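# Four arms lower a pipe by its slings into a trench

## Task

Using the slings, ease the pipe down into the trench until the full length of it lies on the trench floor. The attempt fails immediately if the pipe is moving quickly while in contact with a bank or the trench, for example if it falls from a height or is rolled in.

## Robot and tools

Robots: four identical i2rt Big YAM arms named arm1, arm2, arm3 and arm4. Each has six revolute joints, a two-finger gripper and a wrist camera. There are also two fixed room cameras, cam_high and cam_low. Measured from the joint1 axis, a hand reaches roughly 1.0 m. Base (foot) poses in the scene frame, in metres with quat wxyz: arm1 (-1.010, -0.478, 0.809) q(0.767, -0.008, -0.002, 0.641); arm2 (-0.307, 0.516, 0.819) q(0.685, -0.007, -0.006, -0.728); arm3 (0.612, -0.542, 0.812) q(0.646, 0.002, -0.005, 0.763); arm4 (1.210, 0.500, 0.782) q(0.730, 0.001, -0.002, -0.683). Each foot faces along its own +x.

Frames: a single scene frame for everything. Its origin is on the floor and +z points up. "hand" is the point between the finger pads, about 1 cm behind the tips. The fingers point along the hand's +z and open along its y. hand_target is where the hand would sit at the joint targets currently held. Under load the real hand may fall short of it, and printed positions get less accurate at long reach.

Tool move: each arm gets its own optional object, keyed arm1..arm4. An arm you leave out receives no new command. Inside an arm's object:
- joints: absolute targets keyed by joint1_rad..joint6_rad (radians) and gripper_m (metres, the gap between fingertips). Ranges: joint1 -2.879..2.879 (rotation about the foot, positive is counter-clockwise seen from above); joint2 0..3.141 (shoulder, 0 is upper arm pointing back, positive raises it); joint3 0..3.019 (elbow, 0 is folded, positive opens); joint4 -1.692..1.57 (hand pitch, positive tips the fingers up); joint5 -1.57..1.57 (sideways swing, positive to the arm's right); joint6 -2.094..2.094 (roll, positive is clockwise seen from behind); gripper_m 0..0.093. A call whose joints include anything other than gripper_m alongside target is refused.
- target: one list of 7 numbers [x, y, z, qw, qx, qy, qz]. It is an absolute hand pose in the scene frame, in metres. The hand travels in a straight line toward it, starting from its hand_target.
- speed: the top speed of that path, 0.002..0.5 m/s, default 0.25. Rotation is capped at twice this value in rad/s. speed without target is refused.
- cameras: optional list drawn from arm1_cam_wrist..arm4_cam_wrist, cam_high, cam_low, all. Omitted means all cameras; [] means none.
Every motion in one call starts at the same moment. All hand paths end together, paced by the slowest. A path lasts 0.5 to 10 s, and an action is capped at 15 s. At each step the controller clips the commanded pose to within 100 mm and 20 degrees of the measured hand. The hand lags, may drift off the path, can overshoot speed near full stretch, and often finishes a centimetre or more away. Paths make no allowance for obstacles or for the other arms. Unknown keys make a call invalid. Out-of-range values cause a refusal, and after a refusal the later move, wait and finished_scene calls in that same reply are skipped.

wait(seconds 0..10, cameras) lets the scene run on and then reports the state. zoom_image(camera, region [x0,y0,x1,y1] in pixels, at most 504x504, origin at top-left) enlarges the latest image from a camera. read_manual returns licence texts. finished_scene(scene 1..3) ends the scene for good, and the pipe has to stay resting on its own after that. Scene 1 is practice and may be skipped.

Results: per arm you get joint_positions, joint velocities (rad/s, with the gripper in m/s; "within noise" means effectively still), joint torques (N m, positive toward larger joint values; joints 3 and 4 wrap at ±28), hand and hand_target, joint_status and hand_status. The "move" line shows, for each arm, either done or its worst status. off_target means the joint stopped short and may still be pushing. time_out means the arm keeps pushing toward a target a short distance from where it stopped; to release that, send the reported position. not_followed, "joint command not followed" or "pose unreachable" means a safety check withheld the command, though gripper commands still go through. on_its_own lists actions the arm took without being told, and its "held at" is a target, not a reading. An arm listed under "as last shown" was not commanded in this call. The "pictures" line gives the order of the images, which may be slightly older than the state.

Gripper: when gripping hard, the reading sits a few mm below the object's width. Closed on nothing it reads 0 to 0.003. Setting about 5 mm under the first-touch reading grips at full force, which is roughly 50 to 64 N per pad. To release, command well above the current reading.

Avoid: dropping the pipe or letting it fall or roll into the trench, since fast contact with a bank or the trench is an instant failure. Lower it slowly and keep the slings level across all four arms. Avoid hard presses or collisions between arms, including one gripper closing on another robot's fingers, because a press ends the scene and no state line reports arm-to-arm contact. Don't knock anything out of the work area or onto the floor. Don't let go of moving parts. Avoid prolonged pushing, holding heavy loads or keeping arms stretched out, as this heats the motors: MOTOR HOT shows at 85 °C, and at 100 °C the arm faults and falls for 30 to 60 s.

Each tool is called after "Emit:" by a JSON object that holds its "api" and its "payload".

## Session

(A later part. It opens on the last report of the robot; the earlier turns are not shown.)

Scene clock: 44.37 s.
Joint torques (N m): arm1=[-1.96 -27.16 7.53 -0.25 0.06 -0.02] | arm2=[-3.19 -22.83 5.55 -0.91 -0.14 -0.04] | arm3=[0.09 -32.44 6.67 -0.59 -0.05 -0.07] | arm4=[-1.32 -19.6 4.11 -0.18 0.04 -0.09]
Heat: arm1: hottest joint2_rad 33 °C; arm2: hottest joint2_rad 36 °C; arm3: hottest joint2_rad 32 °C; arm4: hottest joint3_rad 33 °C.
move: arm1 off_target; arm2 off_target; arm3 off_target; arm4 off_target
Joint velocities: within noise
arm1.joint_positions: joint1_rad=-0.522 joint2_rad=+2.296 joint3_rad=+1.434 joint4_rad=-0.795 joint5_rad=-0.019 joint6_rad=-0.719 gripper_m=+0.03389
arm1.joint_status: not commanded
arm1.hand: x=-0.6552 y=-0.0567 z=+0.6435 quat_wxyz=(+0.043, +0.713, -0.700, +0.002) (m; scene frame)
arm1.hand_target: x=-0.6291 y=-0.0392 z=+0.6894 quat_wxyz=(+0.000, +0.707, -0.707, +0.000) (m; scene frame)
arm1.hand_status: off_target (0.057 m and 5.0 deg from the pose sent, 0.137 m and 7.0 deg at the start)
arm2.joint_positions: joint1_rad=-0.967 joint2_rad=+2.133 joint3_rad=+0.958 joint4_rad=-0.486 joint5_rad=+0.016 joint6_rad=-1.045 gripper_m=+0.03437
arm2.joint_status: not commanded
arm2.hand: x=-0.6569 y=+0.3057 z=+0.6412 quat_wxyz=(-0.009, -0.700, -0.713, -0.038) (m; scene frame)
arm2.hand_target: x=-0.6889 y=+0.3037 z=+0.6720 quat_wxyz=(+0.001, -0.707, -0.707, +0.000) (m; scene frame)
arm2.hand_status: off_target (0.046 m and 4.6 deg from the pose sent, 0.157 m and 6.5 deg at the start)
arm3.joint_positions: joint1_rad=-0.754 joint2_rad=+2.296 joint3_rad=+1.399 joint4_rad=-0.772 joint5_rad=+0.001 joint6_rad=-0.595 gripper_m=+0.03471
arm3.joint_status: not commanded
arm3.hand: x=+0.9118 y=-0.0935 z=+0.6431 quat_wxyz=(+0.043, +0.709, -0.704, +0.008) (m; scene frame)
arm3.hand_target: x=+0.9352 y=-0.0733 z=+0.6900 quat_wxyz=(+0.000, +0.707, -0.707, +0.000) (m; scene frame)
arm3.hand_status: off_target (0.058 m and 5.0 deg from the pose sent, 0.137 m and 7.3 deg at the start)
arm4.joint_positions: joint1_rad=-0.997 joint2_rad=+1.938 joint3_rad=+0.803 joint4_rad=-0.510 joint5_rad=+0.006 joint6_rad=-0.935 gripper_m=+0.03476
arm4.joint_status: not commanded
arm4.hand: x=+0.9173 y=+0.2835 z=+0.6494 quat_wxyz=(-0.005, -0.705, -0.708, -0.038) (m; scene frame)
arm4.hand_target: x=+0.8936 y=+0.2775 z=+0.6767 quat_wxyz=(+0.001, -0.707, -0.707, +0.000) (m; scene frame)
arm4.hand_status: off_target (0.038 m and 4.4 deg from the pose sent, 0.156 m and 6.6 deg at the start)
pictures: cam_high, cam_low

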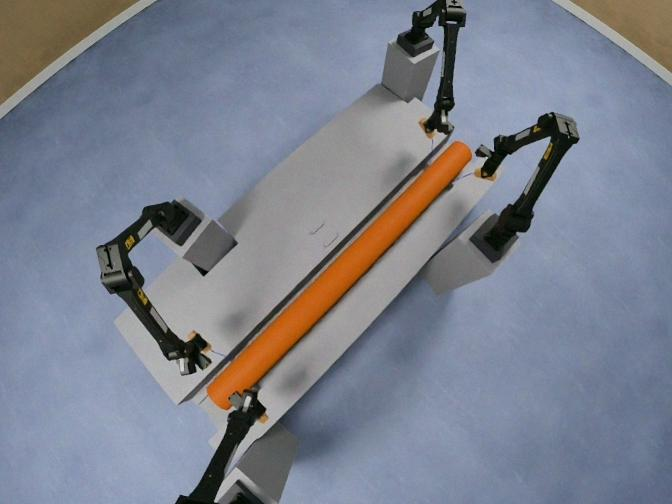

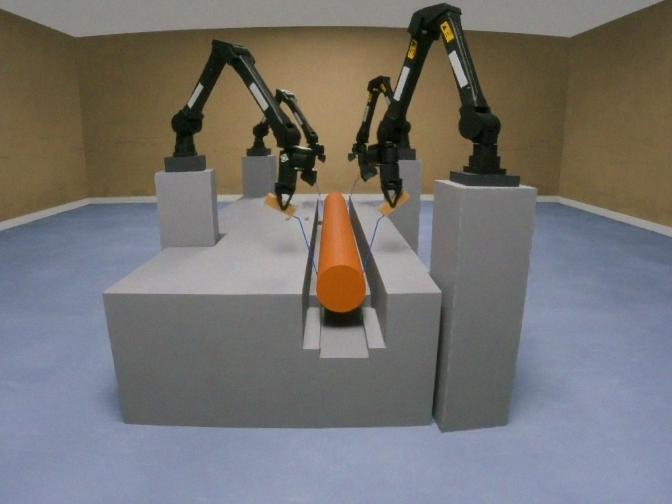

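Emit:
{"api": "move", "payload": {"arm1": {"target": [-0.631, -0.049, 0.572, 0, 0.7071, -0.7071, 0], "speed": 0.05}, "arm2": {"target": [-0.686, 0.297, 0.557, 0, 0.7071, 0.7071, 0], "speed": 0.05}, "arm3": {"target": [0.935, -0.070, 0.572, 0, 0.7071, -0.7071, 0], "speed": 0.05}, "arm4": {"target": [0.894, 0.280, 0.562, 0, 0.7071, 0.7071, 0], "speed": 0.05}, "cameras": ["cam_low"]}}

Emit:
{"api": "zoom_image", "payload": {"camera": "cam_low", "region": [220, 160, 440, 380]}}

Emit:
{"api": "move", "payload": {"arm1": {"target": [-0.638, -0.060, 0.478, 0, 0.7071, -0.7071, 0], "speed": 0.1}, "arm2": {"target": [-0.685, 0.286, 0.481, 0, 0.7071, 0.7071, 0], "speed": 0.1}, "arm3": {"target": [0.930, -0.082, 0.479, 0, 0.7071, -0.7071, 0], "speed": 0.1}, "arm4": {"target": [0.900, 0.281, 0.483, 0, 0.7071, 0.7071, 0], "speed": 0.1}, "cameras": ["cam_low", "arm1_cam_wrist", "arm2_cam_wrist"]}}

Emit:
{"api": "zoom_image", "payload": {"camera": "cam_low", "region": [220, 160, 440, 380]}}

Scene clock: 53.20 s.
Joint torques (N m): arm1=[-0.09 -19.55 7.71 0.83 0.01 -0.04] | arm2=[-1.55 -17.38 4.71 0.02 -0.08 0.09] | arm3=[0.32 -24.59 6.75 0.35 -0.08 -0.04] | arm4=[-0.5 -14.15 3.32 0.65 -0.02 -0.01]
Heat: arm1: hottest joint2_rad 34 °C; arm2: hottest joint2_rad 37 °C; arm3: hottest joint2_rad 33 °C; arm4: hottest joint3_rad 32 °C.
move: arm1 off_target; arm2 off_target; arm3 off_target; arm4 off_target
Joint velocities: within noise
arm1.joint_positions: joint1_rad=-0.538 joint2_rad=+2.412 joint3_rad=+1.441 joint4_rad=-0.618 joint5_rad=-0.018 joint6_rad=-0.719 gripper_m=+0.03389
arm1.joint_status: not commanded
arm1.hand: x=-0.6411 y=-0.0556 z=+0.5815 quat_wxyz=(+0.008, +0.708, -0.706, +0.000) (m; scene frame)
arm1.hand_target: x=-0.6314 y=-0.0495 z=+0.5723 quat_wxyz=(+0.000, +0.707, -0.707, +0.000) (m; scene frame)
arm1.hand_status: off_target (0.015 m and 0.9 deg from the pose sent, 0.076 m and 5.0 deg at the start)
arm2.joint_positions: joint1_rad=-0.975 joint2_rad=+2.362 joint3_rad=+1.032 joint4_rad=-0.285 joint5_rad=+0.012 joint6_rad=-1.045 gripper_m=+0.03437
arm2.joint_status: not commanded
arm2.hand: x=-0.6691 y=+0.3006 z=+0.5554 quat_wxyz=(-0.005, -0.704, -0.710, -0.017) (m; scene frame)
arm2.hand_target: x=-0.6857 y=+0.2972 z=+0.5574 quat_wxyz=(+0.000, -0.707, -0.707, +0.000) (m; scene frame)
arm2.hand_status: off_target (0.017 m and 2.1 deg from the pose sent, 0.089 m and 4.6 deg at the start)
arm3.joint_positions: joint1_rad=-0.754 joint2_rad=+2.439 joint3_rad=+1.453 joint4_rad=-0.612 joint5_rad=+0.001 joint6_rad=-0.595 gripper_m=+0.03472
arm3.joint_status: not commanded
arm3.hand: x=+0.9237 y=-0.0757 z=+0.5766 quat_wxyz=(+0.009, +0.709, -0.705, +0.001) (m; scene frame)
arm3.hand_target: x=+0.9348 y=-0.0704 z=+0.5722 quat_wxyz=(+0.000, +0.707, -0.707, +0.000) (m; scene frame)
arm3.hand_status: off_target (0.013 m and 1.1 deg from the pose sent, 0.078 m and 5.1 deg at the start)
arm4.joint_positions: joint1_rad=-1.017 joint2_rad=+2.190 joint3_rad=+0.832 joint4_rad=-0.241 joint5_rad=+0.006 joint6_rad=-0.948 gripper_m=+0.03476
arm4.joint_status: not commanded
arm4.hand: x=+0.9081 y=+0.2851 z=+0.5617 quat_wxyz=(-0.002, -0.708, -0.706, -0.015) (m; scene frame)
arm4.hand_target: x=+0.8940 y=+0.2802 z=+0.5624 quat_wxyz=(+0.000, -0.707, -0.707, +0.000) (m; scene frame)
arm4.hand_status: off_target (0.015 m and 1.8 deg from the pose sent, 0.090 m and 4.4 deg at the start)
pictures: cam_low

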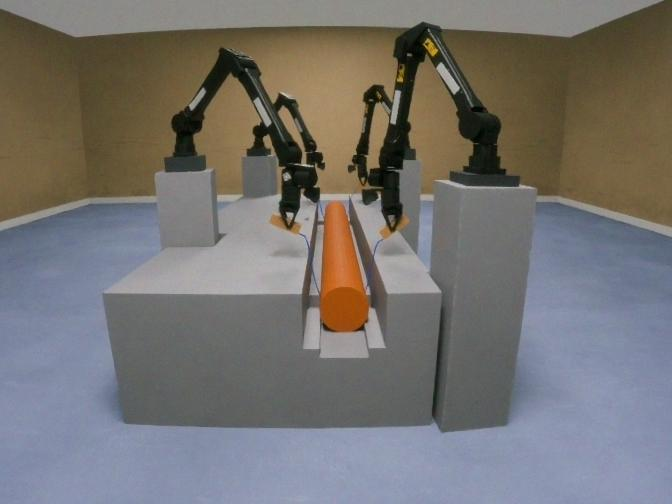

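Scaled by 2.291.

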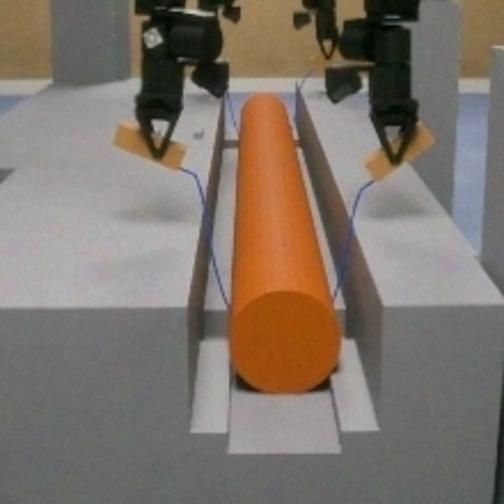

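Scene clock: 54.77 s.
Joint torques (N m): arm1=[-1.2 -17.38 7.1 1.52 0.05 -0.03] | arm2=[0.15 -13.04 6.61 1.02 -0.18 0.28] | arm3=[0.5 -23.36 6.02 0.76 -0.02 0] | arm4=[0.62 -10.52 3.69 1.62 -0.09 0.11]
Heat: arm1: hottest joint2_rad 34 °C; arm2: hottest joint2_rad 37 °C; arm3: hottest joint2_rad 33 °C; arm4: hottest joint3_rad 32 °C.
move: arm1 off_target; arm2 off_target; arm3 off_target; arm4 off_target
Joint velocities: within noise
arm1.joint_positions: joint1_rad=-0.539 joint2_rad=+2.573 joint3_rad=+1.492 joint4_rad=-0.502 joint5_rad=-0.019 joint6_rad=-0.721 gripper_m=+0.03389
arm1.joint_status: not commanded
arm1.hand: x=-0.6440 y=-0.0616 z=+0.5045 quat_wxyz=(+0.005, +0.708, -0.706, -0.001) (m; scene frame)
arm1.hand_target: x=-0.6391 y=-0.0611 z=+0.4794 quat_wxyz=(+0.000, +0.707, -0.707, +0.000) (m; scene frame)
arm1.hand_status: off_target (0.027 m and 0.6 deg from the pose sent, 0.104 m and 0.9 deg at the start)
arm2.joint_positions: joint1_rad=-0.976 joint2_rad=+2.507 joint3_rad=+1.111 joint4_rad=-0.220 joint5_rad=+0.014 joint6_rad=-1.042 gripper_m=+0.03437
arm2.joint_status: not commanded
arm2.hand: x=-0.6721 y=+0.2984 z=+0.5022 quat_wxyz=(-0.004, -0.705, -0.709, -0.017) (m; scene frame)
arm2.hand_target: x=-0.6838 y=+0.2867 z=+0.4829 quat_wxyz=(+0.000, -0.707, -0.707, +0.000) (m; scene frame)
arm2.hand_status: off_target (0.028 m and 2.1 deg from the pose sent, 0.077 m and 2.1 deg at the start)
arm3.joint_positions: joint1_rad=-0.761 joint2_rad=+2.615 joint3_rad=+1.512 joint4_rad=-0.490 joint5_rad=-0.001 joint6_rad=-0.602 gripper_m=+0.03472
arm3.joint_status: not commanded
arm3.hand: x=+0.9219 y=-0.0840 z=+0.4928 quat_wxyz=(+0.006, +0.709, -0.705, -0.001) (m; scene frame)
arm3.hand_target: x=+0.9296 y=-0.0825 z=+0.4795 quat_wxyz=(+0.000, +0.707, -0.707, +0.000) (m; scene frame)
arm3.hand_status: off_target (0.016 m and 0.8 deg from the pose sent, 0.098 m and 1.0 deg at the start)
arm4.joint_positions: joint1_rad=-1.027 joint2_rad=+2.371 joint3_rad=+0.883 joint4_rad=-0.110 joint5_rad=+0.007 joint6_rad=-0.953 gripper_m=+0.03476
arm4.joint_status: not commanded
arm4.hand: x=+0.9102 y=+0.2911 z=+0.5002 quat_wxyz=(-0.001, -0.710, -0.704, -0.015) (m; scene frame)
arm4.hand_target: x=+0.9007 y=+0.2814 z=+0.4844 quat_wxyz=(+0.000, -0.707, -0.707, +0.000) (m; scene frame)
arm4.hand_status: off_target (0.022 m and 1.8 deg from the pose sent, 0.079 m and 1.8 deg at the start)
pictures: arm1_cam_wrist, arm2_cam_wrist, cam_low

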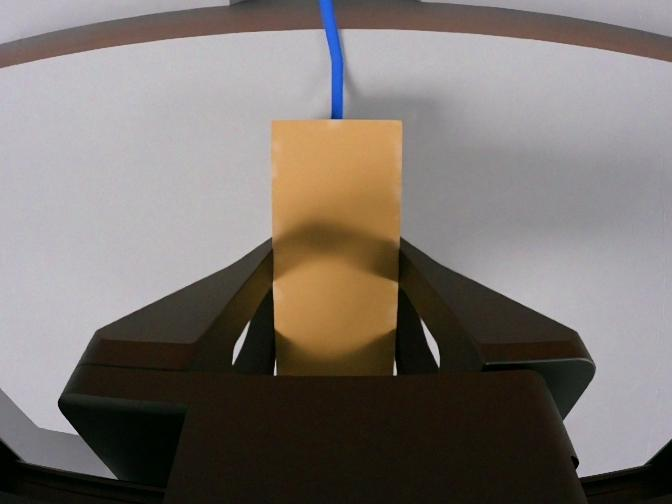

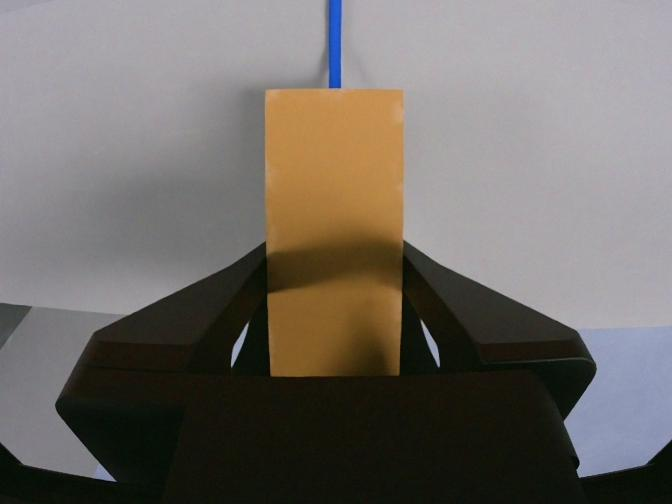

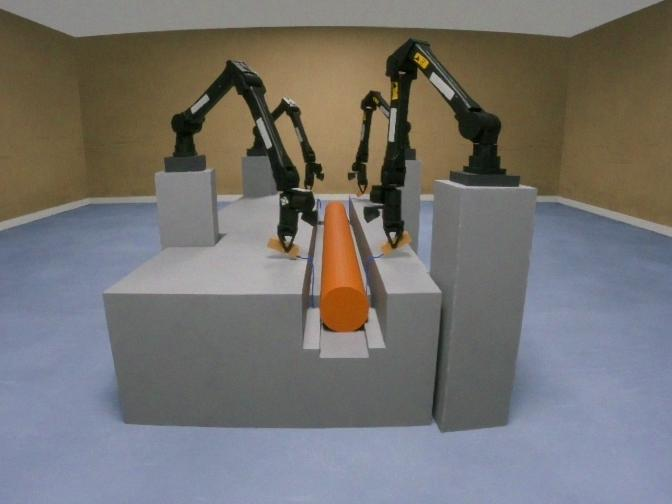

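Scaled by 2.291.

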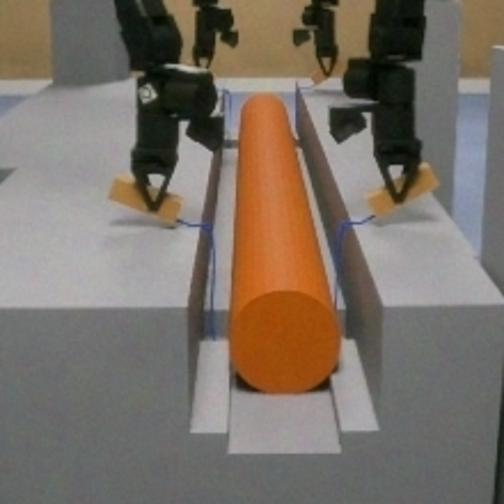

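Emit:
{"api": "move", "payload": {"arm1": {"target": [-0.638, -0.061, 0.460, 0, 0.7071, -0.7071, 0], "speed": 0.05, "joints": {"gripper_m": 0.0365}}, "arm2": {"target": [-0.685, 0.291, 0.463, 0, 0.7071, 0.7071, 0], "speed": 0.05, "joints": {"gripper_m": 0.0365}}, "arm3": {"target": [0.930, -0.082, 0.462, 0, 0.7071, -0.7071, 0], "speed": 0.05, "joints": {"gripper_m": 0.0365}}, "arm4": {"target": [0.900, 0.286, 0.466, 0, 0.7071, 0.7071, 0], "speed": 0.05, "joints": {"gripper_m": 0.0365}}, "cameras": []}}

Emit:
{"api": "move", "payload": {"arm1": {"joints": {"gripper_m": 0.08}}, "arm2": {"joints": {"gripper_m": 0.08}}, "arm3": {"joints": {"gripper_m": 0.08}}, "arm4": {"joints": {"gripper_m": 0.08}}, "cameras": ["cam_low", "cam_high"]}}

Emit:
{"api": "zoom_image", "payload": {"camera": "cam_low", "region": [220, 160, 440, 380]}}

Scene clock: 60.47 s.
Joint torques (N m): arm1=[-0.67 -18.08 6.06 0.85 -0.1 -0.03] | arm2=[-0.67 -15.62 4 0.42 -0.15 0.12] | arm3=[0.44 -24.53 5.78 0.44 -0.07 0] | arm4=[-0.09 -13.92 1.69 1.02 -0.04 -0.01]
Heat: arm1: hottest joint2_rad 34 °C; arm2: hottest joint2_rad 36 °C; arm3: hottest joint2_rad 33 °C; arm4: hottest joint3_rad 32 °C.
move: arm1 off_target; arm2 off_target; arm3 off_target; arm4 off_target
Joint velocities: within noise
arm1.joint_positions: joint1_rad=-0.540 joint2_rad=+2.626 joint3_rad=+1.535 joint4_rad=-0.465 joint5_rad=-0.015 joint6_rad=-0.721 gripper_m=+0.03645
arm1.joint_status: all done
arm1.hand: x=-0.6357 y=-0.0542 z=+0.4836 quat_wxyz=(-0.009, +0.708, -0.706, +0.000) (m; scene frame)
arm1.hand_target: x=-0.6386 y=-0.0615 z=+0.4611 quat_wxyz=(+0.000, +0.707, -0.707, +0.000) (m; scene frame)
arm1.hand_status: off_target (0.025 m and 1.0 deg from the pose sent, 0.045 m and 0.7 deg at the start)
arm2.joint_positions: joint1_rad=-0.976 joint2_rad=+2.582 joint3_rad=+1.165 joint4_rad=-0.180 joint5_rad=+0.014 joint6_rad=-1.038 gripper_m=+0.03652
arm2.joint_status: all done
arm2.hand: x=-0.6799 y=+0.2934 z=+0.4746 quat_wxyz=(-0.002, -0.707, -0.708, -0.008) (m; scene frame)
arm2.hand_target: x=-0.6847 y=+0.2912 z=+0.4634 quat_wxyz=(+0.000, -0.707, -0.707, +0.000) (m; scene frame)
arm2.hand_status: off_target (0.013 m and 0.9 deg from the pose sent, 0.042 m and 2.1 deg at the start)
arm3.joint_positions: joint1_rad=-0.761 joint2_rad=+2.667 joint3_rad=+1.541 joint4_rad=-0.469 joint5_rad=+0.001 joint6_rad=-0.602 gripper_m=+0.03646
arm3.joint_status: all done
arm3.hand: x=+0.9208 y=-0.0858 z=+0.4698 quat_wxyz=(+0.008, +0.710, -0.705, +0.000) (m; scene frame)
arm3.hand_target: x=+0.9297 y=-0.0824 z=+0.4623 quat_wxyz=(+0.000, +0.707, -0.707, +0.000) (m; scene frame)
arm3.hand_status: off_target (0.013 m and 1.0 deg from the pose sent, 0.032 m and 0.8 deg at the start)
arm4.joint_positions: joint1_rad=-1.027 joint2_rad=+2.456 joint3_rad=+0.925 joint4_rad=-0.062 joint5_rad=+0.006 joint6_rad=-0.954 gripper_m=+0.03648
arm4.joint_status: all done
arm4.hand: x=+0.9088 y=+0.2899 z=+0.4713 quat_wxyz=(-0.001, -0.710, -0.704, -0.012) (m; scene frame)
arm4.hand_target: x=+0.9000 y=+0.2860 z=+0.4664 quat_wxyz=(+0.000, -0.707, -0.707, +0.000) (m; scene frame)
arm4.hand_status: off_target (0.011 m and 1.5 deg from the pose sent, 0.036 m and 1.8 deg at the start)
pictures: none
No camera images: "cameras" was empty.

Scene clock: 61.07 s.
Joint torques (N m): arm1=[-0.62 -19.6 5.78 0.8 -0.12 -0.05] | arm2=[-0.73 -18.14 3 0.06 -0.15 0.12] | arm3=[0.38 -24.7 5.45 0.44 -0.06 0] | arm4=[-0.03 -14.56 1.22 0.72 -0.03 0]
Heat: arm1: hottest joint2_rad 34 °C; arm2: hottest joint2_rad 36 °C; arm3: hottest joint2_rad 34 °C; arm4: hottest joint3_rad 32 °C.
move: arm1 done; arm2 done; arm3 done; arm4 done
Joint velocities: within noise
arm1.joint_positions: joint1_rad=-0.540 joint2_rad=+2.635 joint3_rad=+1.535 joint4_rad=-0.465 joint5_rad=-0.015 joint6_rad=-0.721 gripper_m=+0.07990
arm1.joint_status: all done
arm1.hand: x=-0.6385 y=-0.0576 z=+0.4785 quat_wxyz=(-0.004, +0.708, -0.706, +0.000) (m; scene frame)
arm1.hand_target: x=-0.6387 y=-0.0616 z=+0.4610 quat_wxyz=(+0.000, +0.707, -0.707, +0.000) (m; scene frame)
arm1.hand_status: not commanded
arm2.joint_positions: joint1_rad=-0.976 joint2_rad=+2.608 joint3_rad=+1.175 joint4_rad=-0.171 joint5_rad=+0.014 joint6_rad=-1.038 gripper_m=+0.07992
arm2.joint_status: all done
arm2.hand: x=-0.6766 y=+0.2952 z=+0.4645 quat_wxyz=(-0.003, -0.707, -0.708, -0.011) (m; scene frame)
arm2.hand_target: x=-0.6848 y=+0.2911 z=+0.4635 quat_wxyz=(+0.000, -0.707, -0.707, +0.000) (m; scene frame)
arm2.hand_status: not commanded
arm3.joint_positions: joint1_rad=-0.761 joint2_rad=+2.667 joint3_rad=+1.546 joint4_rad=-0.469 joint5_rad=+0.001 joint6_rad=-0.602 gripper_m=+0.07989
arm3.joint_status: all done
arm3.hand: x=+0.9225 y=-0.0832 z=+0.4707 quat_wxyz=(+0.005, +0.710, -0.705, +0.000) (m; scene frame)
arm3.hand_target: x=+0.9298 y=-0.0823 z=+0.4623 quat_wxyz=(+0.000, +0.707, -0.707, +0.000) (m; scene frame)
arm3.hand_status: not commanded
arm4.joint_positions: joint1_rad=-1.027 joint2_rad=+2.462 joint3_rad=+0.932 joint4_rad=-0.053 joint5_rad=+0.006 joint6_rad=-0.954 gripper_m=+0.07989
arm4.joint_status: all done
arm4.hand: x=+0.9057 y=+0.2877 z=+0.4692 quat_wxyz=(+0.000, -0.710, -0.704, -0.008) (m; scene frame)
arm4.hand_target: x=+0.9000 y=+0.2860 z=+0.4664 quat_wxyz=(+0.000, -0.707, -0.707, +0.000) (m; scene frame)
arm4.hand_status: not commanded
pictures: cam_high, cam_low

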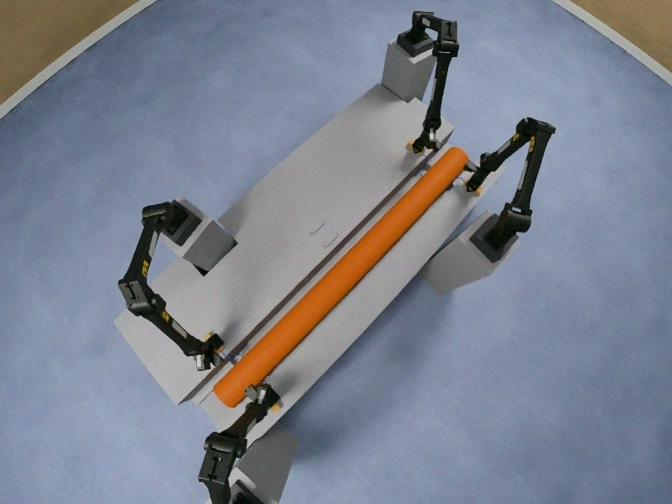

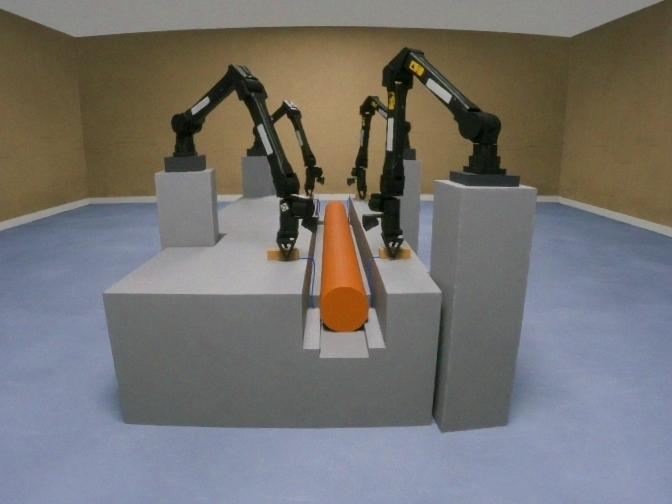

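Scaled by 2.291.

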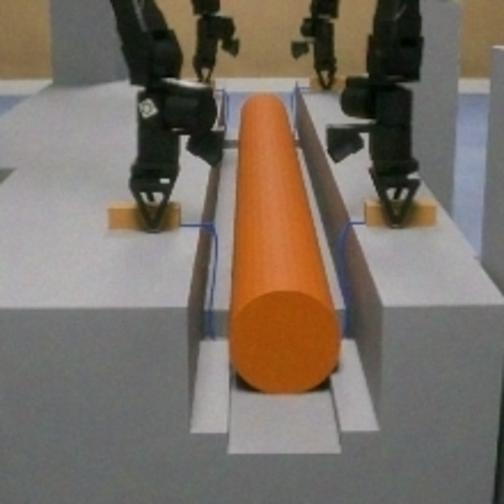

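Emit:
{"api": "finished_scene", "payload": {"scene": 2}}

The scene is finished: the task was done.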